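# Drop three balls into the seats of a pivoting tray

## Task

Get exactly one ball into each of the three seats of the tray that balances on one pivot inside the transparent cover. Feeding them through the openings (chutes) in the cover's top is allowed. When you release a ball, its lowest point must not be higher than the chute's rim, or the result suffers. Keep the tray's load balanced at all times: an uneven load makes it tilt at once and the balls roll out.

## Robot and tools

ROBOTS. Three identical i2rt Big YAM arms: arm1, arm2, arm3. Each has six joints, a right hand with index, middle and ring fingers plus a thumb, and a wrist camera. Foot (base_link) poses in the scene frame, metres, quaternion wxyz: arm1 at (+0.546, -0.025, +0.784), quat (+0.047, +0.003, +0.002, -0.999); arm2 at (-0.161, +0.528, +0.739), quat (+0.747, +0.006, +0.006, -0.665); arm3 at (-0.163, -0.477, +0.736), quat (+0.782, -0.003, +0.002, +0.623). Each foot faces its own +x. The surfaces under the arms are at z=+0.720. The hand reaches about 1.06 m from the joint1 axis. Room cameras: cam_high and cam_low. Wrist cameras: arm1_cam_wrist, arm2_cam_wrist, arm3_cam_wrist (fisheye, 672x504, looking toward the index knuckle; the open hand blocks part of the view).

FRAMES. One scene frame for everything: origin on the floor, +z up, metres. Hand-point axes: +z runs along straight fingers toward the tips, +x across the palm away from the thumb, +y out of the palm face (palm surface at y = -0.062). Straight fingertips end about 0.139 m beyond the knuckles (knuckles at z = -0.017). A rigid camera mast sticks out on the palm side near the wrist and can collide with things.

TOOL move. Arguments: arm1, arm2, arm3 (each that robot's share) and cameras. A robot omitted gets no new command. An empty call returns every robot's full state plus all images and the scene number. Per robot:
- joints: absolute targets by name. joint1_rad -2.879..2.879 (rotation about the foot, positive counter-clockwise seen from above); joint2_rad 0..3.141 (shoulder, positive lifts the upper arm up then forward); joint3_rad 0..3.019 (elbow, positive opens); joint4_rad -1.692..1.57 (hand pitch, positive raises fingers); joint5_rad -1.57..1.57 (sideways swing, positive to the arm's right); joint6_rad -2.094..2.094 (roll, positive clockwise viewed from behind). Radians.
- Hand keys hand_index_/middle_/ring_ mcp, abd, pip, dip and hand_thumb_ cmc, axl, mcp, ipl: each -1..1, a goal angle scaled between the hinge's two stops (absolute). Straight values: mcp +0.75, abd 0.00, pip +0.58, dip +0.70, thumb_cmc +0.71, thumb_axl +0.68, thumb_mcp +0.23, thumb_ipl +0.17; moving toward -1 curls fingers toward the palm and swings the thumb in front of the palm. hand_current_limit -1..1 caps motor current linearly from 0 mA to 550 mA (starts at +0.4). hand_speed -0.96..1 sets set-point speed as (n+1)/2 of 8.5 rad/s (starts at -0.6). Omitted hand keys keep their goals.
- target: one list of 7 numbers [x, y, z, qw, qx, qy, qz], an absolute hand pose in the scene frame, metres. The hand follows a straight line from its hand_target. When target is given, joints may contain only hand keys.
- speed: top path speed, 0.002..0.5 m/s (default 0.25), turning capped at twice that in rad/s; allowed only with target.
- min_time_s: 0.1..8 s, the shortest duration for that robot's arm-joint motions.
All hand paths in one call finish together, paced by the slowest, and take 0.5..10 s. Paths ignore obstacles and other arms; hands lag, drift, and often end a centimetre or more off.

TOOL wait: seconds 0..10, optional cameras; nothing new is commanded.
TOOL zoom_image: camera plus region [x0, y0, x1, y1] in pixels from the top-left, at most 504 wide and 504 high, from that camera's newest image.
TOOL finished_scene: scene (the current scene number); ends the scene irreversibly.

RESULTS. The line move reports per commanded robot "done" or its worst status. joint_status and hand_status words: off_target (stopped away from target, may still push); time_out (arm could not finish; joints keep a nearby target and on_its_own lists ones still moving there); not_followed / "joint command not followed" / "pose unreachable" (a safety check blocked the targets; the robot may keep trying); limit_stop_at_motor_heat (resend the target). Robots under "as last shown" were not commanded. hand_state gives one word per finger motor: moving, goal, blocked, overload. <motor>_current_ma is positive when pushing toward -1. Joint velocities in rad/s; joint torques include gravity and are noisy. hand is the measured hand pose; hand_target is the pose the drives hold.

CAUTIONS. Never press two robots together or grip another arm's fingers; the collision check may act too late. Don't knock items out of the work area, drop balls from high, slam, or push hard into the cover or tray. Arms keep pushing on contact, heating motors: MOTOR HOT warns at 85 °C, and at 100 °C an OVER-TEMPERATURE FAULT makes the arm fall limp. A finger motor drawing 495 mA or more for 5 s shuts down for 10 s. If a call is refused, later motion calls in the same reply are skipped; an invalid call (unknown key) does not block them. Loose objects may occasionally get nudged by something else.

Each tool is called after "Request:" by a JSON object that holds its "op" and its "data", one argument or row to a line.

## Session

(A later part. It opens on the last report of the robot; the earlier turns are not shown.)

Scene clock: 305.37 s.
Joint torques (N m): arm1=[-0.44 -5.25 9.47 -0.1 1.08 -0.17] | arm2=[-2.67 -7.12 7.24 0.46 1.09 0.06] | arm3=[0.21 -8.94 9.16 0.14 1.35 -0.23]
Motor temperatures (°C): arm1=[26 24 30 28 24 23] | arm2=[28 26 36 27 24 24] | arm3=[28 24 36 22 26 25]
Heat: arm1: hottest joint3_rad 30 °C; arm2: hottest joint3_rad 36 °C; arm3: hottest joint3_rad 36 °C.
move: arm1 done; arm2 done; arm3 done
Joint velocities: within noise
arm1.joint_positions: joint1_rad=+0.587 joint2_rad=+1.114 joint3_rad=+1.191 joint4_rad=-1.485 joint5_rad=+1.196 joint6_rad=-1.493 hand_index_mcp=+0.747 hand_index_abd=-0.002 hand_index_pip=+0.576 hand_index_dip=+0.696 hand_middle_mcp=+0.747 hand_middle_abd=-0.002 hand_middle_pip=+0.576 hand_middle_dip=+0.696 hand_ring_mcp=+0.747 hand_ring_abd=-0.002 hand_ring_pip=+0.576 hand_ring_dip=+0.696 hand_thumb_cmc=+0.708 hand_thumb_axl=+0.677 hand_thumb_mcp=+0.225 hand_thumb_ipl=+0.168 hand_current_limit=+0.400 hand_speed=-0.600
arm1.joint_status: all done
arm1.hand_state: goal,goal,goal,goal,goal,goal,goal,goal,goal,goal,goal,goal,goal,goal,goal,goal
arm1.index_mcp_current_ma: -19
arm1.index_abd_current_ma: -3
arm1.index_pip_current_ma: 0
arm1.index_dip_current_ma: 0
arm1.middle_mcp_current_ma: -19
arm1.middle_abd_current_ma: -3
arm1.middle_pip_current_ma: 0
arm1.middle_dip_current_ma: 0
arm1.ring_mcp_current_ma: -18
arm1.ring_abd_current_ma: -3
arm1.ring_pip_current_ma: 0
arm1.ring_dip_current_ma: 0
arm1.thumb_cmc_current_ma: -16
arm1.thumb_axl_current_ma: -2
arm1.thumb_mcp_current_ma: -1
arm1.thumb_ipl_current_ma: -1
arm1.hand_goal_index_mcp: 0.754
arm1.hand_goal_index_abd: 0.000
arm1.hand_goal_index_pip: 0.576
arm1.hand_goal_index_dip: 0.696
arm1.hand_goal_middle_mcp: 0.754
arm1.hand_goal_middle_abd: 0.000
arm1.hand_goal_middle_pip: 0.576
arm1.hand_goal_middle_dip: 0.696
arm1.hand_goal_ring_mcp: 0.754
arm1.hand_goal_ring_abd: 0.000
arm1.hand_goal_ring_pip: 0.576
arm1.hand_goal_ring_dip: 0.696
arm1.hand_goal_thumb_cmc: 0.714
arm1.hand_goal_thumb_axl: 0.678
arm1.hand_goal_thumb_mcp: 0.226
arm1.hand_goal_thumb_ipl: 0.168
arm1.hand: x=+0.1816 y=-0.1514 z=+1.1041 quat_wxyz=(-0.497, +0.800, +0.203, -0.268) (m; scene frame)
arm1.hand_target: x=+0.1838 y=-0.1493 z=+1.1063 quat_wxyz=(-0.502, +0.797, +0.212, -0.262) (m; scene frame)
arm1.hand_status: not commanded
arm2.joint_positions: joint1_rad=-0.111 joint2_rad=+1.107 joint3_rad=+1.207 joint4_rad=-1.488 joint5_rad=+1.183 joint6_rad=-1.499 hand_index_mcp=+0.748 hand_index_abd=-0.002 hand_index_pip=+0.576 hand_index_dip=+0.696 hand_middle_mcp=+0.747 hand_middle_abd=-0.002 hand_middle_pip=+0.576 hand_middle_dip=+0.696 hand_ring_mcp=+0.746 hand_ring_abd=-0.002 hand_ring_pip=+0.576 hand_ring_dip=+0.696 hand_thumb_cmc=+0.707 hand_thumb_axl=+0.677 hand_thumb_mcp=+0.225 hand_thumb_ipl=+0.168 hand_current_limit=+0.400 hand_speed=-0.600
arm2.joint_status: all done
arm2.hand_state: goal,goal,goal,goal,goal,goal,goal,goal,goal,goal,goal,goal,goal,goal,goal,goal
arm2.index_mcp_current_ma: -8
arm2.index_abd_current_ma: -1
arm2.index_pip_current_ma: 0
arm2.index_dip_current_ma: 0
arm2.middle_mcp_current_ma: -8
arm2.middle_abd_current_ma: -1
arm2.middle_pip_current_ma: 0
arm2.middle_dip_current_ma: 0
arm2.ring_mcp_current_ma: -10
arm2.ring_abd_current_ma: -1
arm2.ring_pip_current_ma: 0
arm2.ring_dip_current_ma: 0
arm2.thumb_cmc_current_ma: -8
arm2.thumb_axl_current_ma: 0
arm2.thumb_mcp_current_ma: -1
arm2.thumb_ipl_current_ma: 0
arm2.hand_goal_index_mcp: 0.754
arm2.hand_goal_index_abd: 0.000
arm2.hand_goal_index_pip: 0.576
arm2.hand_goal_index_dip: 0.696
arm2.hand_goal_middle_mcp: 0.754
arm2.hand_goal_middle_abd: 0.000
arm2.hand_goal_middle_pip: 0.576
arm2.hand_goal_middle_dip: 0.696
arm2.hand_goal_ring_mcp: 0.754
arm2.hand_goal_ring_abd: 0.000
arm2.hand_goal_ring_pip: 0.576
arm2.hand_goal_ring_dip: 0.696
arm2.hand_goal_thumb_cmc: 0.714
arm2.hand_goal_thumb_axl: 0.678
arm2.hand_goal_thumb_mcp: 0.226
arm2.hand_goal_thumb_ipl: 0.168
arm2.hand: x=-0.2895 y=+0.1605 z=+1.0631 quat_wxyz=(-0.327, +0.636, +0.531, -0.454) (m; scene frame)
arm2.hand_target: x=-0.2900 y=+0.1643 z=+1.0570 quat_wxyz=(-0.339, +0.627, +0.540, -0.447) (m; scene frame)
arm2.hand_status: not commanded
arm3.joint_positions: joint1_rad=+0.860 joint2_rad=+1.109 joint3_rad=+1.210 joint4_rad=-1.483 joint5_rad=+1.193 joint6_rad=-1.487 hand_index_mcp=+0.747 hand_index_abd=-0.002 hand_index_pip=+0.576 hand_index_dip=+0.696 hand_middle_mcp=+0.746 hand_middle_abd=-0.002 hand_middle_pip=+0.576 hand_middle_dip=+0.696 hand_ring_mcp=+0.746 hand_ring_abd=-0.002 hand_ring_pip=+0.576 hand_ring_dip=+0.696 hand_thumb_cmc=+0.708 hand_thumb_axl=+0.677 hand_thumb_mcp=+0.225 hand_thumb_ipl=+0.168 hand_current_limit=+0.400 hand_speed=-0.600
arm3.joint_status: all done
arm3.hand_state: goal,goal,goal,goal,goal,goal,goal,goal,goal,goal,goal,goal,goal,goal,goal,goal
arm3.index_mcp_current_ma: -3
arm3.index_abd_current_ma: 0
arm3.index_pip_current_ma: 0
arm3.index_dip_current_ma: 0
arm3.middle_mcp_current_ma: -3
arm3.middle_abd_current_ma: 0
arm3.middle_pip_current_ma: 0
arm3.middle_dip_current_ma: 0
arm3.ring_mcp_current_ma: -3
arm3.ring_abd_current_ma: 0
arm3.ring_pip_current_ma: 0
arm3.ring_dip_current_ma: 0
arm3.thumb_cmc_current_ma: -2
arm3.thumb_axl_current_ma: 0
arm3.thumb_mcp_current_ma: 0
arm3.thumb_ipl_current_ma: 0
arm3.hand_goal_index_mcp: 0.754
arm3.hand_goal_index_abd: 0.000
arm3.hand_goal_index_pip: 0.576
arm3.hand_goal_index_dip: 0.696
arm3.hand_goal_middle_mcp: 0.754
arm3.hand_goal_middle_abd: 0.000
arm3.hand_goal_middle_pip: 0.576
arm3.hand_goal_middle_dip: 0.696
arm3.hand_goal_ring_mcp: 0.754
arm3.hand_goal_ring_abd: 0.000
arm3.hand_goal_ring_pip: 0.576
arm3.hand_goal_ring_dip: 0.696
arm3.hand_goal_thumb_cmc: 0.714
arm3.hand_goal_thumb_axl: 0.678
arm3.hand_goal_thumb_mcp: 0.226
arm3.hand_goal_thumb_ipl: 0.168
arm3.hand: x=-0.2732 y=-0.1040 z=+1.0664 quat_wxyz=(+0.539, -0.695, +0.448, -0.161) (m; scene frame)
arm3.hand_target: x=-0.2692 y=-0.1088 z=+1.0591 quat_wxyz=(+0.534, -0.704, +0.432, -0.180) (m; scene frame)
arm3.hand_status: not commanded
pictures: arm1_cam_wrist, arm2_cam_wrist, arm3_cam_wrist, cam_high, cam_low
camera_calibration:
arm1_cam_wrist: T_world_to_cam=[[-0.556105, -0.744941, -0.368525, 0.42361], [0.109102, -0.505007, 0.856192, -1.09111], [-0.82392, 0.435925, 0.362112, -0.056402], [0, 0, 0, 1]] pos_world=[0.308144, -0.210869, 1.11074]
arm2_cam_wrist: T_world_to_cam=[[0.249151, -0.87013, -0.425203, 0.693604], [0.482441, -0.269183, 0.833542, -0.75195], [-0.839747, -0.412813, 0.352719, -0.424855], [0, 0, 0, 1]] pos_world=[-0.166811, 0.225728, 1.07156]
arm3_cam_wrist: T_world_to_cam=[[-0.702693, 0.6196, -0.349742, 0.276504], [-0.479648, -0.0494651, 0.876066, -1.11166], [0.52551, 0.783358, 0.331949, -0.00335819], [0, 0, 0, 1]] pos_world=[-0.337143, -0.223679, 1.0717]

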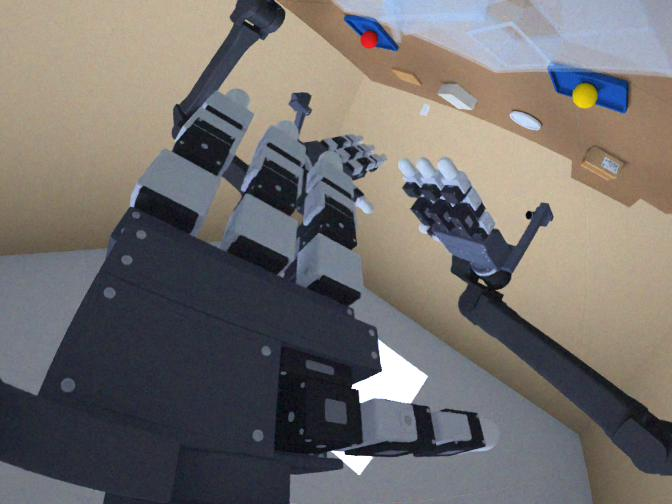

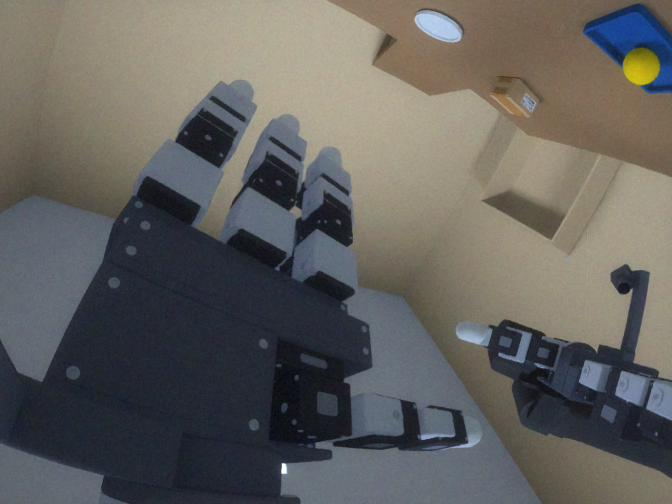

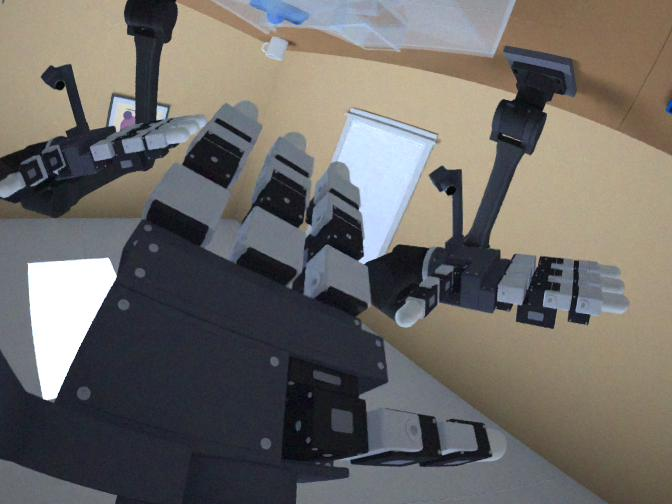

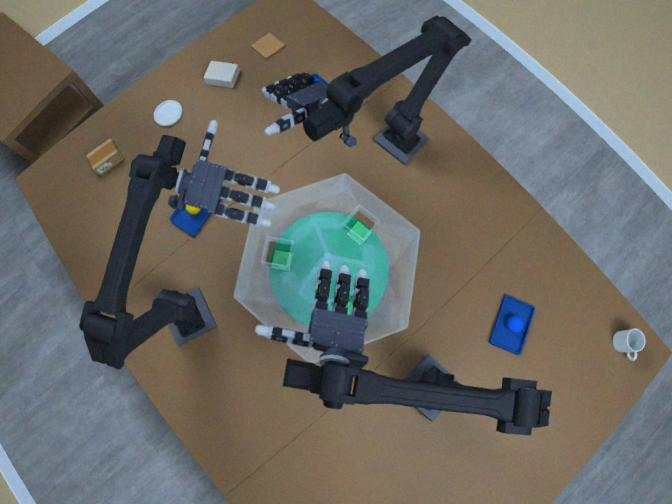

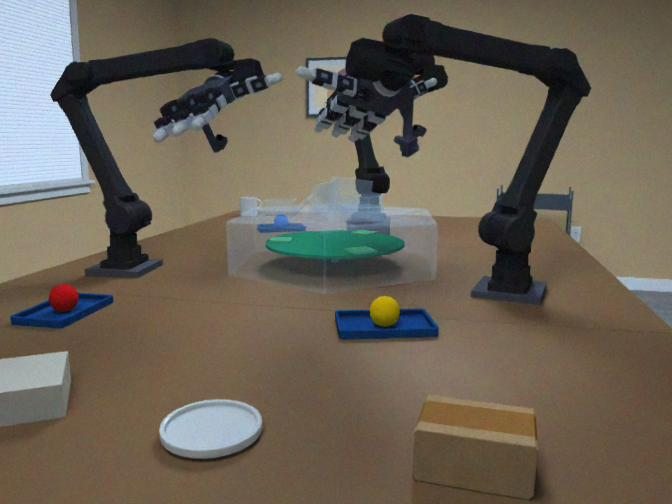

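Request:
{"op": "move", "data": {
  "arm1": {"joints": {"joint1_rad": -1.438, "joint5_rad": 1.274, "joint6_rad": -1.571, "hand_index_mcp": 0.918, "hand_index_pip": -0.53, "hand_index_dip": 0.67, "hand_middle_mcp": 0.918, "hand_middle_pip": -0.53, "hand_middle_dip": 0.67, "hand_ring_mcp": 0.959, "hand_ring_pip": -0.737, "hand_ring_dip": 0.551, "hand_thumb_cmc": -0.671, "hand_thumb_mcp": -0.112, "hand_thumb_ipl": 0.384}, "min_time_s": 4},
  "arm2": {"joints": {"joint1_rad": -1.045, "joint5_rad": 1.274, "joint6_rad": -1.571, "hand_index_mcp": 0.918, "hand_index_pip": -0.53, "hand_index_dip": 0.67, "hand_middle_mcp": 0.918, "hand_middle_pip": -0.53, "hand_middle_dip": 0.67, "hand_ring_mcp": 0.959, "hand_ring_pip": -0.737, "hand_ring_dip": 0.551, "hand_thumb_cmc": -0.671, "hand_thumb_mcp": -0.112, "hand_thumb_ipl": 0.384}, "min_time_s": 4},
  "arm3": {"joints": {"joint1_rad": 1.443, "joint5_rad": 1.274, "joint6_rad": -1.571, "hand_index_mcp": 0.918, "hand_index_pip": -0.53, "hand_index_dip": 0.67, "hand_middle_mcp": 0.918, "hand_middle_pip": -0.53, "hand_middle_dip": 0.67, "hand_ring_mcp": 0.959, "hand_ring_pip": -0.737, "hand_ring_dip": 0.551, "hand_thumb_cmc": -0.671, "hand_thumb_mcp": -0.112, "hand_thumb_ipl": 0.384}, "min_time_s": 4},
  "cameras": ["all"]
}}

Scene clock: 474.60 s.
Joint torques (N m): arm1=[-0.44 -5.01 9.44 -0.09 1.2 -0.22] | arm2=[-3.14 -6.77 7.12 0.42 1.18 0.01] | arm3=[0.97 -8.59 9.09 0.16 1.5 -0.28]
Motor temperatures (°C): arm1=[26 25 32 27 29 23] | arm2=[28 27 37 27 28 24] | arm3=[28 25 33 22 32 25]
Heat: arm1: hottest joint3_rad 32 °C; arm2: hottest joint3_rad 37 °C; arm3: hottest joint3_rad 33 °C.
move: arm1 done; arm2 done; arm3 done
Joint velocities: within noise
arm1.joint_positions: joint1_rad=-1.439 joint2_rad=+1.114 joint3_rad=+1.191 joint4_rad=-1.485 joint5_rad=+1.268 joint6_rad=-1.553 hand_index_mcp=+0.902 hand_index_abd=-0.002 hand_index_pip=-0.528 hand_index_dip=+0.672 hand_middle_mcp=+0.902 hand_middle_abd=-0.002 hand_middle_pip=-0.528 hand_middle_dip=+0.672 hand_ring_mcp=+0.945 hand_ring_abd=-0.002 hand_ring_pip=-0.733 hand_ring_dip=+0.554 hand_thumb_cmc=-0.669 hand_thumb_axl=+0.677 hand_thumb_mcp=-0.111 hand_thumb_ipl=+0.382 hand_current_limit=+0.400 hand_speed=-0.600
arm1.joint_status: all done
arm1.hand_state: goal,goal,goal,goal,goal,goal,goal,goal,goal,goal,goal,goal,goal,goal,goal,goal
arm1.index_mcp_current_ma: -51
arm1.index_abd_current_ma: -3
arm1.index_pip_current_ma: 4
arm1.index_dip_current_ma: 5
arm1.middle_mcp_current_ma: -51
arm1.middle_abd_current_ma: -3
arm1.middle_pip_current_ma: 5
arm1.middle_dip_current_ma: 5
arm1.ring_mcp_current_ma: -48
arm1.ring_abd_current_ma: -3
arm1.ring_pip_current_ma: 6
arm1.ring_dip_current_ma: 5
arm1.thumb_cmc_current_ma: 3
arm1.thumb_axl_current_ma: -2
arm1.thumb_mcp_current_ma: 4
arm1.thumb_ipl_current_ma: -7
arm1.hand_goal_index_mcp: 0.918
arm1.hand_goal_index_abd: 0.000
arm1.hand_goal_index_pip: -0.530
arm1.hand_goal_index_dip: 0.670
arm1.hand_goal_middle_mcp: 0.918
arm1.hand_goal_middle_abd: 0.000
arm1.hand_goal_middle_pip: -0.530
arm1.hand_goal_middle_dip: 0.670
arm1.hand_goal_ring_mcp: 0.960
arm1.hand_goal_ring_abd: 0.000
arm1.hand_goal_ring_pip: -0.736
arm1.hand_goal_ring_dip: 0.552
arm1.hand_goal_thumb_cmc: -0.670
arm1.hand_goal_thumb_axl: 0.678
arm1.hand_goal_thumb_mcp: -0.112
arm1.hand_goal_thumb_ipl: 0.384
arm1.hand: x=+0.6023 y=+0.3501 z=+1.1155 quat_wxyz=(-0.508, +0.591, -0.542, +0.312) (m; scene frame)
arm1.hand_target: x=+0.6035 y=+0.3474 z=+1.1184 quat_wxyz=(-0.506, +0.596, -0.535, +0.320) (m; scene frame)
arm1.hand_status: not commanded
arm2.joint_positions: joint1_rad=-1.042 joint2_rad=+1.107 joint3_rad=+1.207 joint4_rad=-1.488 joint5_rad=+1.267 joint6_rad=-1.557 hand_index_mcp=+0.902 hand_index_abd=-0.002 hand_index_pip=-0.528 hand_index_dip=+0.672 hand_middle_mcp=+0.901 hand_middle_abd=-0.002 hand_middle_pip=-0.528 hand_middle_dip=+0.673 hand_ring_mcp=+0.941 hand_ring_abd=-0.002 hand_ring_pip=-0.734 hand_ring_dip=+0.555 hand_thumb_cmc=-0.669 hand_thumb_axl=+0.677 hand_thumb_mcp=-0.111 hand_thumb_ipl=+0.382 hand_current_limit=+0.400 hand_speed=-0.600
arm2.joint_status: all done
arm2.hand_state: goal,goal,goal,goal,goal,goal,goal,goal,goal,goal,goal,goal,goal,goal,goal,goal
arm2.index_mcp_current_ma: -27
arm2.index_abd_current_ma: -1
arm2.index_pip_current_ma: 1
arm2.index_dip_current_ma: 2
arm2.middle_mcp_current_ma: -29
arm2.middle_abd_current_ma: -1
arm2.middle_pip_current_ma: 1
arm2.middle_dip_current_ma: 2
arm2.ring_mcp_current_ma: -35
arm2.ring_abd_current_ma: -1
arm2.ring_pip_current_ma: 2
arm2.ring_dip_current_ma: 2
arm2.thumb_cmc_current_ma: 1
arm2.thumb_axl_current_ma: 0
arm2.thumb_mcp_current_ma: 1
arm2.thumb_ipl_current_ma: -2
arm2.hand_goal_index_mcp: 0.918
arm2.hand_goal_index_abd: 0.000
arm2.hand_goal_index_pip: -0.530
arm2.hand_goal_index_dip: 0.670
arm2.hand_goal_middle_mcp: 0.918
arm2.hand_goal_middle_abd: 0.000
arm2.hand_goal_middle_pip: -0.530
arm2.hand_goal_middle_dip: 0.670
arm2.hand_goal_ring_mcp: 0.960
arm2.hand_goal_ring_abd: 0.000
arm2.hand_goal_ring_pip: -0.736
arm2.hand_goal_ring_dip: 0.552
arm2.hand_goal_thumb_cmc: -0.670
arm2.hand_goal_thumb_axl: 0.678
arm2.hand_goal_thumb_mcp: -0.112
arm2.hand_goal_thumb_ipl: 0.384
arm2.hand: x=-0.5294 y=+0.4217 z=+1.0764 quat_wxyz=(-0.541, +0.775, +0.199, -0.259) (m; scene frame)
arm2.hand_target: x=-0.5274 y=+0.4261 z=+1.0710 quat_wxyz=(-0.549, +0.771, +0.209, -0.245) (m; scene frame)
arm2.hand_status: not commanded
arm3.joint_positions: joint1_rad=+1.444 joint2_rad=+1.109 joint3_rad=+1.210 joint4_rad=-1.483 joint5_rad=+1.266 joint6_rad=-1.548 hand_index_mcp=+0.899 hand_index_abd=-0.002 hand_index_pip=-0.528 hand_index_dip=+0.672 hand_middle_mcp=+0.898 hand_middle_abd=-0.002 hand_middle_pip=-0.528 hand_middle_dip=+0.673 hand_ring_mcp=+0.940 hand_ring_abd=-0.002 hand_ring_pip=-0.733 hand_ring_dip=+0.555 hand_thumb_cmc=-0.669 hand_thumb_axl=+0.677 hand_thumb_mcp=-0.111 hand_thumb_ipl=+0.382 hand_current_limit=+0.400 hand_speed=-0.600
arm3.joint_status: all done
arm3.hand_state: goal,goal,goal,goal,goal,goal,goal,goal,blocked,goal,goal,goal,goal,goal,goal,goal
arm3.index_mcp_current_ma: -14
arm3.index_abd_current_ma: 0
arm3.index_pip_current_ma: 0
arm3.index_dip_current_ma: 0
arm3.middle_mcp_current_ma: -15
arm3.middle_abd_current_ma: 0
arm3.middle_pip_current_ma: 0
arm3.middle_dip_current_ma: 0
arm3.ring_mcp_current_ma: -15
arm3.ring_abd_current_ma: 0
arm3.ring_pip_current_ma: 0
arm3.ring_dip_current_ma: 1
arm3.thumb_cmc_current_ma: 0
arm3.thumb_axl_current_ma: 0
arm3.thumb_mcp_current_ma: 0
arm3.thumb_ipl_current_ma: -1
arm3.hand_goal_index_mcp: 0.918
arm3.hand_goal_index_abd: 0.000
arm3.hand_goal_index_pip: -0.530
arm3.hand_goal_index_dip: 0.670
arm3.hand_goal_middle_mcp: 0.918
arm3.hand_goal_middle_abd: 0.000
arm3.hand_goal_middle_pip: -0.530
arm3.hand_goal_middle_dip: 0.670
arm3.hand_goal_ring_mcp: 0.960
arm3.hand_goal_ring_abd: 0.000
arm3.hand_goal_ring_pip: -0.736
arm3.hand_goal_ring_dip: 0.552
arm3.hand_goal_thumb_cmc: -0.670
arm3.hand_goal_thumb_axl: 0.678
arm3.hand_goal_thumb_mcp: -0.112
arm3.hand_goal_thumb_ipl: 0.384
arm3.hand: x=-0.4499 y=-0.2195 z=+1.0746 quat_wxyz=(+0.591, -0.780, +0.204, -0.022) (m; scene frame)
arm3.hand_target: x=-0.4462 y=-0.2234 z=+1.0682 quat_wxyz=(+0.593, -0.783, +0.183, -0.039) (m; scene frame)
arm3.hand_status: not commanded
pictures: arm1_cam_wrist, arm2_cam_wrist, arm3_cam_wrist, cam_high, cam_low
camera_calibration:
arm1_cam_wrist: T_world_to_cam=[[-0.395313, 0.812564, -0.428331, 0.459906], [-0.576494, 0.143559, 0.804392, -0.649903], [0.71511, 0.564917, 0.411687, -0.959964], [0, 0, 0, 1]] pos_world=[0.493622, 0.261896, 1.11497]
arm2_cam_wrist: T_world_to_cam=[[-0.555791, -0.672194, -0.489133, 0.545447], [0.0923028, -0.63464, 0.767276, -0.558184], [-0.826182, 0.381297, 0.414773, -0.917589], [0, 0, 0, 1]] pos_world=[-0.403419, 0.362273, 1.07567]
arm3_cam_wrist: T_world_to_cam=[[-0.899714, 0.142073, -0.412709, 0.100994], [-0.435609, -0.351939, 0.828483, -1.20482], [-0.0275433, 0.925178, 0.378533, -0.0904362], [0, 0, 0, 1]] pos_world=[-0.436456, -0.354702, 1.07409]

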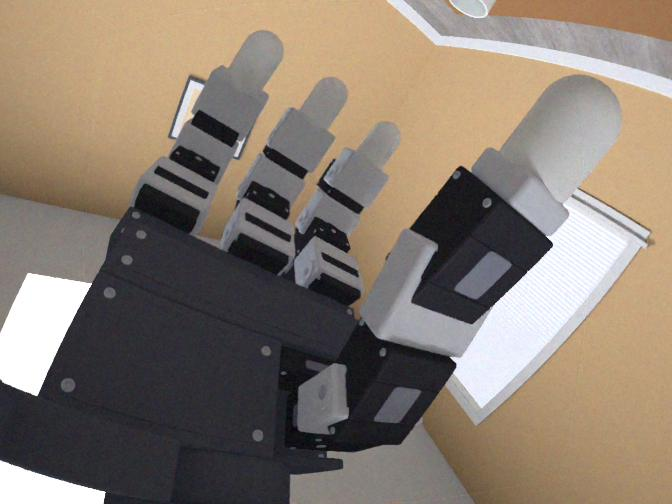

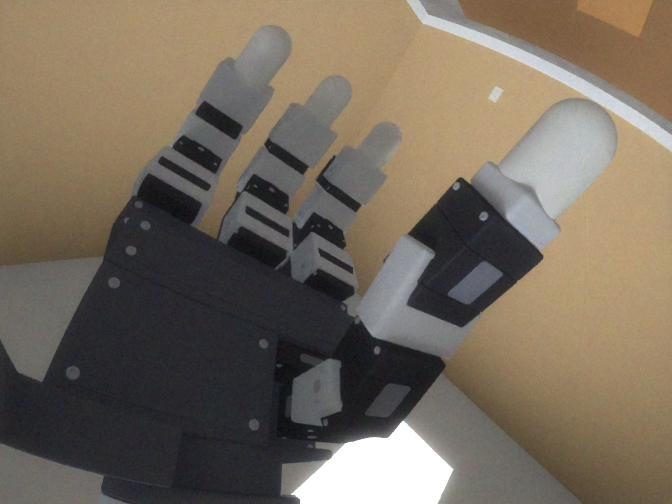

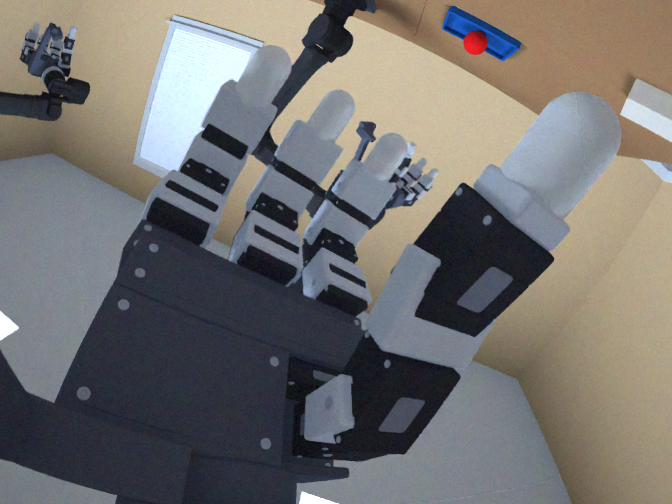

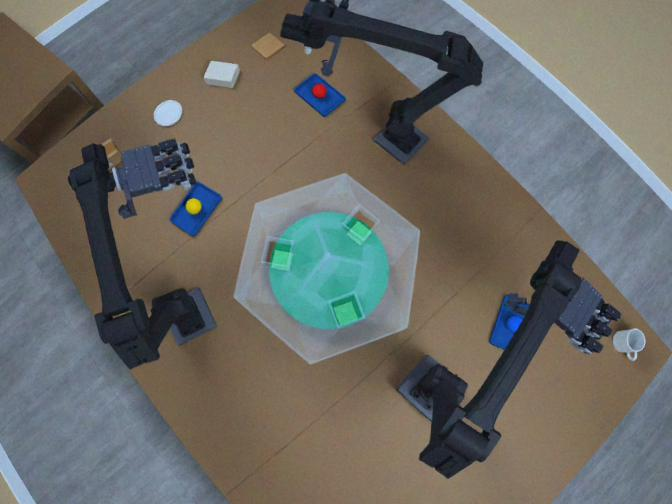

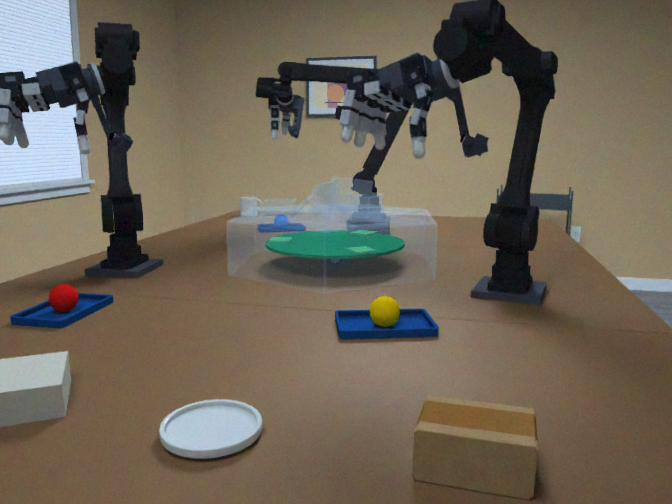

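Request:
{"op": "zoom_image", "data": {
  "camera": "cam_high",
  "region": [380, 340, 480, 440]
}}

Request:
{"op": "zoom_image", "data": {
  "camera": "cam_high",
  "region": [480, 260, 600, 380]
}}

Request:
{"op": "zoom_image", "data": {
  "camera": "cam_high",
  "region": [140, 260, 240, 360]
}}

Scaled by 5.040.

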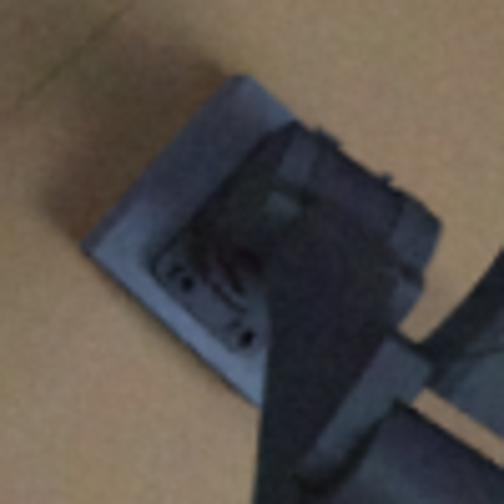

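Scaled by 4.200.

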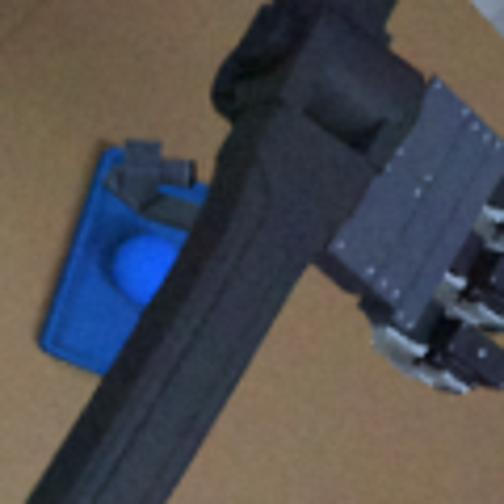

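Scaled by 5.040.

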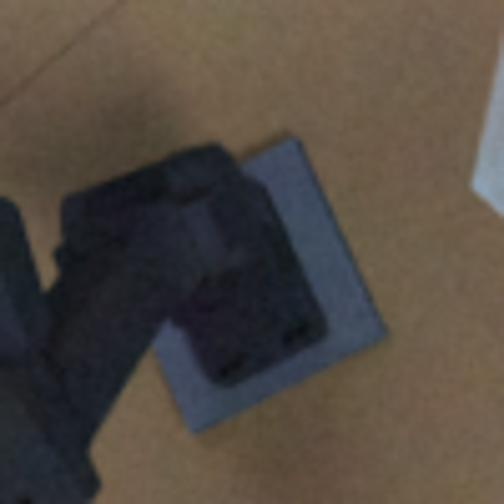

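Request:
{"op": "move", "data": {
  "arm1": {"target": [0.596, 0.3445, 0.865, 0.46552, -0.6291, 0.50041, -0.37029], "speed": 0.12},
  "arm2": {"target": [-0.515, 0.428, 0.865, -0.56442, 0.76276, 0.25373, -0.18776], "speed": 0.12},
  "arm3": {"target": [-0.457, -0.225, 0.865, 0.58562, -0.7914, 0.14097, -0.10431], "speed": 0.12},
  "cameras": ["all"]
}}

Scene clock: 511.17 s.
Joint torques (N m): arm1=[-0.03 -6.42 7.06 0.61 0.93 0.09] | arm2=[-2.08 -7.59 6.08 1.03 0.67 0.27] | arm3=[1.26 -10.34 7.73 0.91 1.49 0.16]
Motor temperatures (°C): arm1=[26 25 32 27 30 23] | arm2=[28 27 37 27 28 24] | arm3=[28 25 33 22 34 25]
Heat: arm1: hottest joint3_rad 32 °C; arm2: hottest joint3_rad 37 °C; arm3: hottest joint5_rad 34 °C.
move: arm1 off_target; arm2 done; arm3 off_target
Joint velocities: within noise
arm1.joint_positions: joint1_rad=-1.422 joint2_rad=+1.395 joint3_rad=+0.753 joint4_rad=-1.038 joint5_rad=+1.268 joint6_rad=-1.493 hand_index_mcp=+0.902 hand_index_abd=-0.002 hand_index_pip=-0.528 hand_index_dip=+0.672 hand_middle_mcp=+0.902 hand_middle_abd=-0.002 hand_middle_pip=-0.528 hand_middle_dip=+0.672 hand_ring_mcp=+0.945 hand_ring_abd=-0.002 hand_ring_pip=-0.733 hand_ring_dip=+0.554 hand_thumb_cmc=-0.669 hand_thumb_axl=+0.677 hand_thumb_mcp=-0.111 hand_thumb_ipl=+0.382 hand_current_limit=+0.400 hand_speed=-0.600
arm1.joint_status: not commanded
arm1.hand_state: goal,goal,goal,goal,goal,goal,goal,goal,goal,goal,goal,goal,goal,goal,goal,goal
arm1.index_mcp_current_ma: -50
arm1.index_abd_current_ma: -3
arm1.index_pip_current_ma: 4
arm1.index_dip_current_ma: 5
arm1.middle_mcp_current_ma: -50
arm1.middle_abd_current_ma: -3
arm1.middle_pip_current_ma: 5
arm1.middle_dip_current_ma: 5
arm1.ring_mcp_current_ma: -47
arm1.ring_abd_current_ma: -3
arm1.ring_pip_current_ma: 6
arm1.ring_dip_current_ma: 5
arm1.thumb_cmc_current_ma: 3
arm1.thumb_axl_current_ma: -2
arm1.thumb_mcp_current_ma: 4
arm1.thumb_ipl_current_ma: -7
arm1.hand_goal_index_mcp: 0.918
arm1.hand_goal_index_abd: 0.000
arm1.hand_goal_index_pip: -0.530
arm1.hand_goal_index_dip: 0.670
arm1.hand_goal_middle_mcp: 0.918
arm1.hand_goal_middle_abd: 0.000
arm1.hand_goal_middle_pip: -0.530
arm1.hand_goal_middle_dip: 0.670
arm1.hand_goal_ring_mcp: 0.960
arm1.hand_goal_ring_abd: 0.000
arm1.hand_goal_ring_pip: -0.736
arm1.hand_goal_ring_dip: 0.552
arm1.hand_goal_thumb_cmc: -0.670
arm1.hand_goal_thumb_axl: 0.678
arm1.hand_goal_thumb_mcp: -0.112
arm1.hand_goal_thumb_ipl: 0.384
arm1.hand: x=+0.6023 y=+0.3334 z=+0.8650 quat_wxyz=(-0.456, +0.633, -0.495, +0.383) (m; scene frame)
arm1.hand_target: x=+0.5967 y=+0.3406 z=+0.8671 quat_wxyz=(-0.466, +0.628, -0.502, +0.369) (m; scene frame)
arm1.hand_status: off_target (0.013 m and 1.9 deg from the pose sent, 0.251 m and 10.5 deg at the start)
arm2.joint_positions: joint1_rad=-1.031 joint2_rad=+1.273 joint3_rad=+0.809 joint4_rad=-1.156 joint5_rad=+1.267 joint6_rad=-1.515 hand_index_mcp=+0.902 hand_index_abd=-0.002 hand_index_pip=-0.528 hand_index_dip=+0.672 hand_middle_mcp=+0.902 hand_middle_abd=-0.002 hand_middle_pip=-0.528 hand_middle_dip=+0.673 hand_ring_mcp=+0.941 hand_ring_abd=-0.002 hand_ring_pip=-0.734 hand_ring_dip=+0.555 hand_thumb_cmc=-0.669 hand_thumb_axl=+0.677 hand_thumb_mcp=-0.111 hand_thumb_ipl=+0.382 hand_current_limit=+0.400 hand_speed=-0.600
arm2.joint_status: not commanded
arm2.hand_state: goal,goal,goal,goal,goal,goal,goal,goal,goal,goal,goal,goal,goal,goal,goal,goal
arm2.index_mcp_current_ma: -26
arm2.index_abd_current_ma: -1
arm2.index_pip_current_ma: 1
arm2.index_dip_current_ma: 2
arm2.middle_mcp_current_ma: -28
arm2.middle_abd_current_ma: -1
arm2.middle_pip_current_ma: 1
arm2.middle_dip_current_ma: 2
arm2.ring_mcp_current_ma: -34
arm2.ring_abd_current_ma: -1
arm2.ring_pip_current_ma: 2
arm2.ring_dip_current_ma: 2
arm2.thumb_cmc_current_ma: 1
arm2.thumb_axl_current_ma: 0
arm2.thumb_mcp_current_ma: 1
arm2.thumb_ipl_current_ma: -2
arm2.hand_goal_index_mcp: 0.918
arm2.hand_goal_index_abd: 0.000
arm2.hand_goal_index_pip: -0.530
arm2.hand_goal_index_dip: 0.670
arm2.hand_goal_middle_mcp: 0.918
arm2.hand_goal_middle_abd: 0.000
arm2.hand_goal_middle_pip: -0.530
arm2.hand_goal_middle_dip: 0.670
arm2.hand_goal_ring_mcp: 0.960
arm2.hand_goal_ring_abd: 0.000
arm2.hand_goal_ring_pip: -0.736
arm2.hand_goal_ring_dip: 0.552
arm2.hand_goal_thumb_cmc: -0.670
arm2.hand_goal_thumb_axl: 0.678
arm2.hand_goal_thumb_mcp: -0.112
arm2.hand_goal_thumb_ipl: 0.384
arm2.hand: x=-0.5125 y=+0.4338 z=+0.8723 quat_wxyz=(-0.568, +0.761, +0.254, -0.185) (m; scene frame)
arm2.hand_target: x=-0.5118 y=+0.4297 z=+0.8662 quat_wxyz=(-0.564, +0.763, +0.254, -0.188) (m; scene frame)
arm2.hand_status: done (0.010 m and 0.6 deg from the pose sent, 0.212 m and 10.7 deg at the start)
arm3.joint_positions: joint1_rad=+1.444 joint2_rad=+1.342 joint3_rad=+0.871 joint4_rad=-1.185 joint5_rad=+1.271 joint6_rad=-1.504 hand_index_mcp=+0.900 hand_index_abd=-0.002 hand_index_pip=-0.528 hand_index_dip=+0.672 hand_middle_mcp=+0.899 hand_middle_abd=-0.002 hand_middle_pip=-0.528 hand_middle_dip=+0.673 hand_ring_mcp=+0.940 hand_ring_abd=-0.002 hand_ring_pip=-0.733 hand_ring_dip=+0.555 hand_thumb_cmc=-0.669 hand_thumb_axl=+0.677 hand_thumb_mcp=-0.111 hand_thumb_ipl=+0.382 hand_current_limit=+0.400 hand_speed=-0.600
arm3.joint_status: not commanded
arm3.hand_state: goal,goal,goal,goal,goal,goal,goal,goal,goal,goal,goal,goal,goal,goal,goal,goal
arm3.index_mcp_current_ma: -13
arm3.index_abd_current_ma: 0
arm3.index_pip_current_ma: 0
arm3.index_dip_current_ma: 0
arm3.middle_mcp_current_ma: -14
arm3.middle_abd_current_ma: 0
arm3.middle_pip_current_ma: 0
arm3.middle_dip_current_ma: 0
arm3.ring_mcp_current_ma: -15
arm3.ring_abd_current_ma: 0
arm3.ring_pip_current_ma: 0
arm3.ring_dip_current_ma: 1
arm3.thumb_cmc_current_ma: 0
arm3.thumb_axl_current_ma: 0
arm3.thumb_mcp_current_ma: 0
arm3.thumb_ipl_current_ma: -1
arm3.hand_goal_index_mcp: 0.918
arm3.hand_goal_index_abd: 0.000
arm3.hand_goal_index_pip: -0.530
arm3.hand_goal_index_dip: 0.670
arm3.hand_goal_middle_mcp: 0.918
arm3.hand_goal_middle_abd: 0.000
arm3.hand_goal_middle_pip: -0.530
arm3.hand_goal_middle_dip: 0.670
arm3.hand_goal_ring_mcp: 0.960
arm3.hand_goal_ring_abd: 0.000
arm3.hand_goal_ring_pip: -0.736
arm3.hand_goal_ring_dip: 0.552
arm3.hand_goal_thumb_cmc: -0.670
arm3.hand_goal_thumb_axl: 0.678
arm3.hand_goal_thumb_mcp: -0.112
arm3.hand_goal_thumb_ipl: 0.384
arm3.hand: x=-0.4463 y=-0.2214 z=+0.8694 quat_wxyz=(+0.579, -0.794, +0.142, -0.118) (m; scene frame)
arm3.hand_target: x=-0.4505 y=-0.2231 z=+0.8661 quat_wxyz=(+0.585, -0.791, +0.146, -0.108) (m; scene frame)
arm3.hand_status: off_target (0.012 m and 1.8 deg from the pose sent, 0.210 m and 12.0 deg at the start)
pictures: arm1_cam_wrist, arm2_cam_wrist, arm3_cam_wrist, cam_high, cam_low
camera_calibration:
arm1_cam_wrist: T_world_to_cam=[[-0.367685, 0.704238, -0.607335, 0.540431], [-0.614186, 0.306483, 0.727216, -0.410877], [0.698271, 0.640404, 0.319844, -0.782995], [0, 0, 0, 1]] pos_world=[0.493097, 0.246767, 0.877456]
arm2_cam_wrist: T_world_to_cam=[[-0.470699, -0.603876, -0.643254, 0.611631], [-0.0239255, -0.720066, 0.693493, -0.353642], [-0.881969, 0.341817, 0.324486, -0.756316], [0, 0, 0, 1]] pos_world=[-0.387614, 0.373225, 0.884097]
arm3_cam_wrist: T_world_to_cam=[[-0.785704, 0.113022, -0.60819, 0.234298], [-0.611952, -0.285782, 0.737457, -1.01882], [-0.090461, 0.951607, 0.293704, 0.0405367], [0, 0, 0, 1]] pos_world=[-0.435715, -0.356217, 0.88193]

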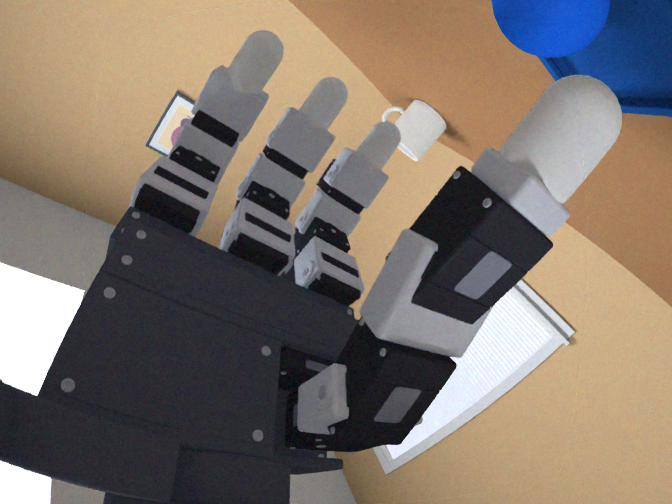

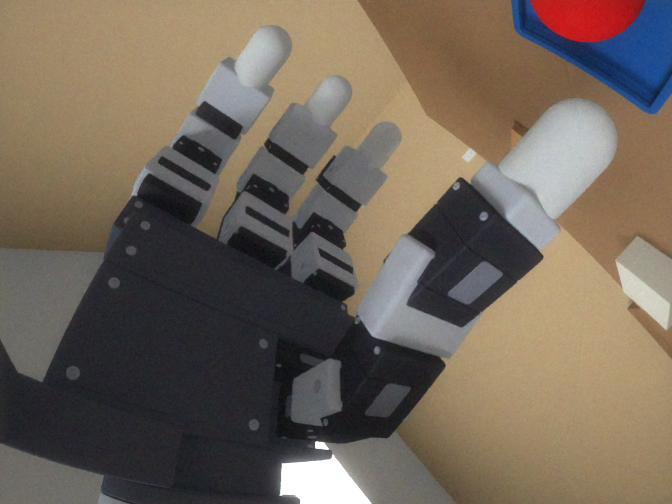

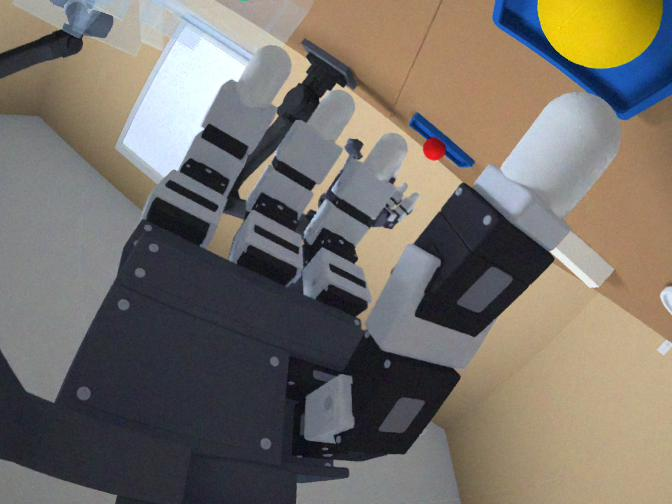

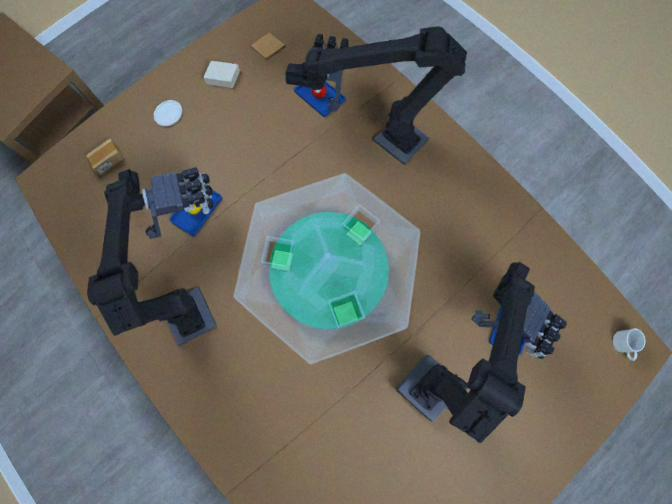

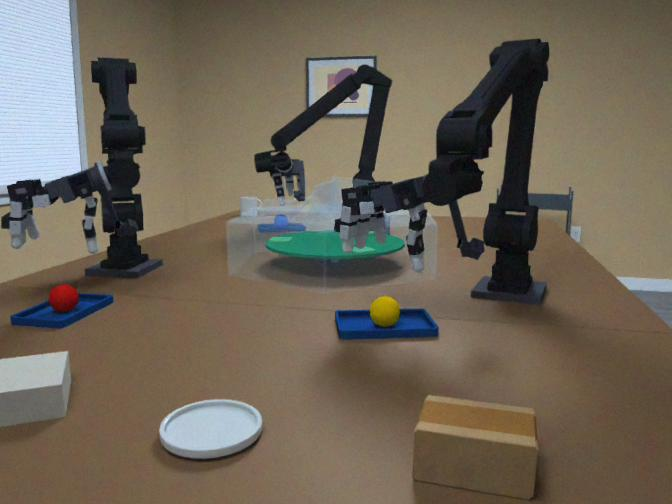

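Request:
{"op": "move", "data": {
  "arm1": {"target": [0.600, 0.359, 0.813, 0.46552, -0.6291, 0.50041, -0.37029], "speed": 0.1},
  "arm2": {"target": [-0.517, 0.417, 0.809, -0.56442, 0.76276, 0.25373, -0.18776], "speed": 0.1},
  "arm3": {"target": [-0.476, -0.231, 0.811, 0.58562, -0.7914, 0.14097, -0.10431], "speed": 0.1},
  "cameras": ["all"]
}}

Scene clock: 564.00 s.
Joint torques (N m): arm1=[-1.2 -7.36 5.81 0.76 0.96 -0.24] | arm2=[-2.14 -8.88 5.12 0.87 0.63 0.28] | arm3=[1.26 -11.46 6.82 0.51 1.38 0.17]
Motor temperatures (°C): arm1=[26 26 29 27 29 23] | arm2=[28 27 36 27 27 24] | arm3=[28 25 32 22 35 25]
Heat: arm1: hottest joint3_rad 29 °C; arm2: hottest joint3_rad 36 °C; arm3: hottest joint5_rad 35 °C.
move: arm1 done; arm2 done; arm3 done
Joint velocities: within noise
arm1.joint_positions: joint1_rad=-1.422 joint2_rad=+1.539 joint3_rad=+0.726 joint4_rad=-0.796 joint5_rad=+1.268 joint6_rad=-1.527 hand_index_mcp=+0.902 hand_index_abd=-0.002 hand_index_pip=-0.528 hand_index_dip=+0.672 hand_middle_mcp=+0.902 hand_middle_abd=-0.002 hand_middle_pip=-0.528 hand_middle_dip=+0.672 hand_ring_mcp=+0.945 hand_ring_abd=-0.002 hand_ring_pip=-0.733 hand_ring_dip=+0.554 hand_thumb_cmc=-0.669 hand_thumb_axl=+0.677 hand_thumb_mcp=-0.111 hand_thumb_ipl=+0.382 hand_current_limit=+0.400 hand_speed=-0.600
arm1.joint_status: not commanded
arm1.hand_state: goal,goal,goal,goal,goal,goal,goal,goal,goal,goal,goal,goal,goal,goal,goal,goal
arm1.index_mcp_current_ma: -50
arm1.index_abd_current_ma: -3
arm1.index_pip_current_ma: 4
arm1.index_dip_current_ma: 5
arm1.middle_mcp_current_ma: -50
arm1.middle_abd_current_ma: -3
arm1.middle_pip_current_ma: 5
arm1.middle_dip_current_ma: 5
arm1.ring_mcp_current_ma: -47
arm1.ring_abd_current_ma: -3
arm1.ring_pip_current_ma: 6
arm1.ring_dip_current_ma: 5
arm1.thumb_cmc_current_ma: 3
arm1.thumb_axl_current_ma: -2
arm1.thumb_mcp_current_ma: 4
arm1.thumb_ipl_current_ma: -7
arm1.hand_goal_index_mcp: 0.918
arm1.hand_goal_index_abd: 0.000
arm1.hand_goal_index_pip: -0.530
arm1.hand_goal_index_dip: 0.670
arm1.hand_goal_middle_mcp: 0.918
arm1.hand_goal_middle_abd: 0.000
arm1.hand_goal_middle_pip: -0.530
arm1.hand_goal_middle_dip: 0.670
arm1.hand_goal_ring_mcp: 0.960
arm1.hand_goal_ring_abd: 0.000
arm1.hand_goal_ring_pip: -0.736
arm1.hand_goal_ring_dip: 0.552
arm1.hand_goal_thumb_cmc: -0.670
arm1.hand_goal_thumb_axl: 0.678
arm1.hand_goal_thumb_mcp: -0.112
arm1.hand_goal_thumb_ipl: 0.384
arm1.hand: x=+0.5965 y=+0.3570 z=+0.8127 quat_wxyz=(-0.468, +0.629, -0.501, +0.367) (m; scene frame)
arm1.hand_target: x=+0.5998 y=+0.3586 z=+0.8127 quat_wxyz=(-0.467, +0.627, -0.503, +0.369) (m; scene frame)
arm1.hand_status: done (0.004 m and 0.4 deg from the pose sent, 0.058 m and 1.9 deg at the start)
arm2.joint_positions: joint1_rad=-1.008 joint2_rad=+1.416 joint3_rad=+0.769 joint4_rad=-1.046 joint5_rad=+1.267 joint6_rad=-1.437 hand_index_mcp=+0.902 hand_index_abd=-0.002 hand_index_pip=-0.528 hand_index_dip=+0.672 hand_middle_mcp=+0.902 hand_middle_abd=-0.002 hand_middle_pip=-0.528 hand_middle_dip=+0.673 hand_ring_mcp=+0.941 hand_ring_abd=-0.002 hand_ring_pip=-0.734 hand_ring_dip=+0.555 hand_thumb_cmc=-0.669 hand_thumb_axl=+0.677 hand_thumb_mcp=-0.111 hand_thumb_ipl=+0.382 hand_current_limit=+0.400 hand_speed=-0.600
arm2.joint_status: not commanded
arm2.hand_state: goal,goal,goal,goal,goal,goal,goal,goal,goal,goal,goal,goal,goal,goal,goal,goal
arm2.index_mcp_current_ma: -26
arm2.index_abd_current_ma: -1
arm2.index_pip_current_ma: 1
arm2.index_dip_current_ma: 2
arm2.middle_mcp_current_ma: -28
arm2.middle_abd_current_ma: -1
arm2.middle_pip_current_ma: 1
arm2.middle_dip_current_ma: 2
arm2.ring_mcp_current_ma: -34
arm2.ring_abd_current_ma: -1
arm2.ring_pip_current_ma: 2
arm2.ring_dip_current_ma: 2
arm2.thumb_cmc_current_ma: 1
arm2.thumb_axl_current_ma: 0
arm2.thumb_mcp_current_ma: 1
arm2.thumb_ipl_current_ma: -2
arm2.hand_goal_index_mcp: 0.918
arm2.hand_goal_index_abd: 0.000
arm2.hand_goal_index_pip: -0.530
arm2.hand_goal_index_dip: 0.670
arm2.hand_goal_middle_mcp: 0.918
arm2.hand_goal_middle_abd: 0.000
arm2.hand_goal_middle_pip: -0.530
arm2.hand_goal_middle_dip: 0.670
arm2.hand_goal_ring_mcp: 0.960
arm2.hand_goal_ring_abd: 0.000
arm2.hand_goal_ring_pip: -0.736
arm2.hand_goal_ring_dip: 0.552
arm2.hand_goal_thumb_cmc: -0.670
arm2.hand_goal_thumb_axl: 0.678
arm2.hand_goal_thumb_mcp: -0.112
arm2.hand_goal_thumb_ipl: 0.384
arm2.hand: x=-0.5183 y=+0.4211 z=+0.8164 quat_wxyz=(-0.569, +0.760, +0.252, -0.186) (m; scene frame)
arm2.hand_target: x=-0.5163 y=+0.4181 z=+0.8100 quat_wxyz=(-0.565, +0.763, +0.253, -0.188) (m; scene frame)
arm2.hand_status: done (0.009 m and 0.6 deg from the pose sent, 0.066 m and 0.6 deg at the start)
arm3.joint_positions: joint1_rad=+1.489 joint2_rad=+1.499 joint3_rad=+0.860 joint4_rad=-1.111 joint5_rad=+1.271 joint6_rad=-1.401 hand_index_mcp=+0.900 hand_index_abd=-0.002 hand_index_pip=-0.528 hand_index_dip=+0.672 hand_middle_mcp=+0.899 hand_middle_abd=-0.002 hand_middle_pip=-0.528 hand_middle_dip=+0.673 hand_ring_mcp=+0.940 hand_ring_abd=-0.002 hand_ring_pip=-0.733 hand_ring_dip=+0.555 hand_thumb_cmc=-0.669 hand_thumb_axl=+0.677 hand_thumb_mcp=-0.111 hand_thumb_ipl=+0.382 hand_current_limit=+0.400 hand_speed=-0.600
arm3.joint_status: not commanded
arm3.hand_state: goal,goal,goal,goal,goal,goal,goal,goal,goal,goal,goal,goal,goal,goal,goal,goal
arm3.index_mcp_current_ma: -13
arm3.index_abd_current_ma: 0
arm3.index_pip_current_ma: 0
arm3.index_dip_current_ma: 0
arm3.middle_mcp_current_ma: -14
arm3.middle_abd_current_ma: 0
arm3.middle_pip_current_ma: 0
arm3.middle_dip_current_ma: 0
arm3.ring_mcp_current_ma: -15
arm3.ring_abd_current_ma: 0
arm3.ring_pip_current_ma: 0
arm3.ring_dip_current_ma: 1
arm3.thumb_cmc_current_ma: 0
arm3.thumb_axl_current_ma: 0
arm3.thumb_mcp_current_ma: 0
arm3.thumb_ipl_current_ma: -1
arm3.hand_goal_index_mcp: 0.918
arm3.hand_goal_index_abd: 0.000
arm3.hand_goal_index_pip: -0.530
arm3.hand_goal_index_dip: 0.670
arm3.hand_goal_middle_mcp: 0.918
arm3.hand_goal_middle_abd: 0.000
arm3.hand_goal_middle_pip: -0.530
arm3.hand_goal_middle_dip: 0.670
arm3.hand_goal_ring_mcp: 0.960
arm3.hand_goal_ring_abd: 0.000
arm3.hand_goal_ring_pip: -0.736
arm3.hand_goal_ring_dip: 0.552
arm3.hand_goal_thumb_cmc: -0.670
arm3.hand_goal_thumb_axl: 0.678
arm3.hand_goal_thumb_mcp: -0.112
arm3.hand_goal_thumb_ipl: 0.384
arm3.hand: x=-0.4723 y=-0.2288 z=+0.8152 quat_wxyz=(+0.582, -0.794, +0.138, -0.112) (m; scene frame)
arm3.hand_target: x=-0.4754 y=-0.2314 z=+0.8114 quat_wxyz=(+0.586, -0.791, +0.140, -0.104) (m; scene frame)
arm3.hand_status: done (0.006 m and 1.1 deg from the pose sent, 0.066 m and 1.8 deg at the start)
pictures: arm1_cam_wrist, arm2_cam_wrist, arm3_cam_wrist, cam_high, cam_low
camera_calibration:
arm1_cam_wrist: T_world_to_cam=[[-0.38107, 0.723202, -0.57599, 0.465676], [-0.609591, 0.271859, 0.744642, -0.388076], [0.695115, 0.634879, 0.33726, -0.787517], [0, 0, 0, 1]] pos_world=[0.488302, 0.268702, 0.822801]
arm2_cam_wrist: T_world_to_cam=[[-0.472921, -0.60377, -0.641722, 0.562775], [-0.0218727, -0.720047, 0.693581, -0.323086], [-0.880833, 0.342045, 0.327319, -0.740766], [0, 0, 0, 1]] pos_world=[-0.39341, 0.360525, 0.827699]
arm3_cam_wrist: T_world_to_cam=[[-0.789163, 0.105006, -0.60514, 0.175768], [-0.605468, -0.298405, 0.73781, -0.996988], [-0.103102, 0.948645, 0.299068, 0.0501534], [0, 0, 0, 1]] pos_world=[-0.459763, -0.363541, 0.826953]

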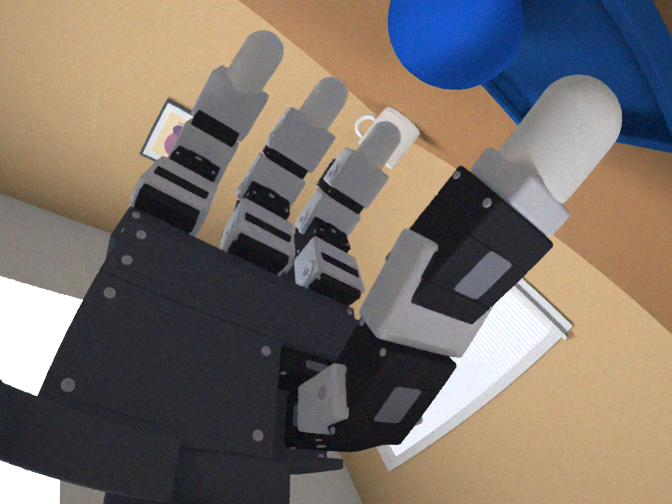

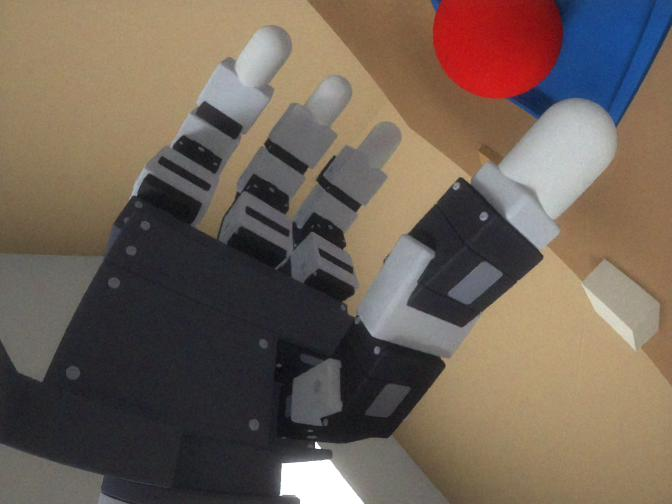

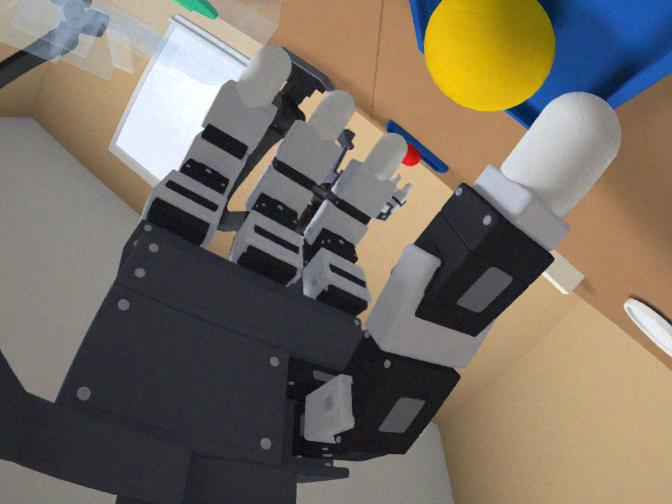

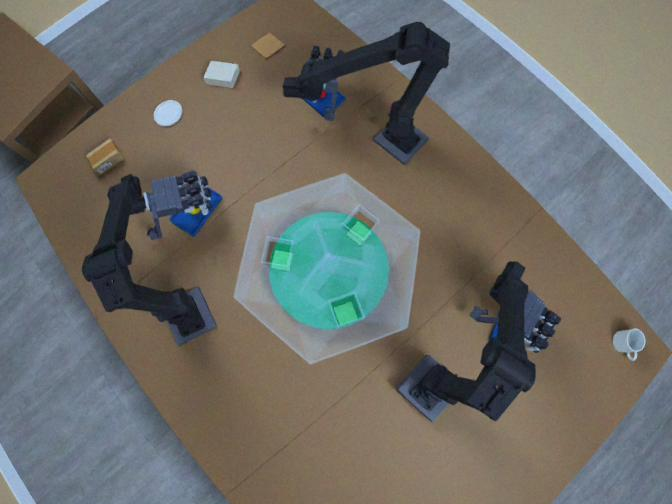

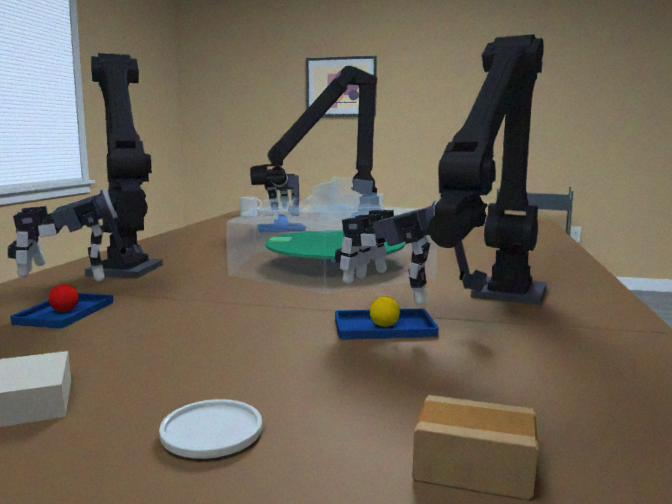

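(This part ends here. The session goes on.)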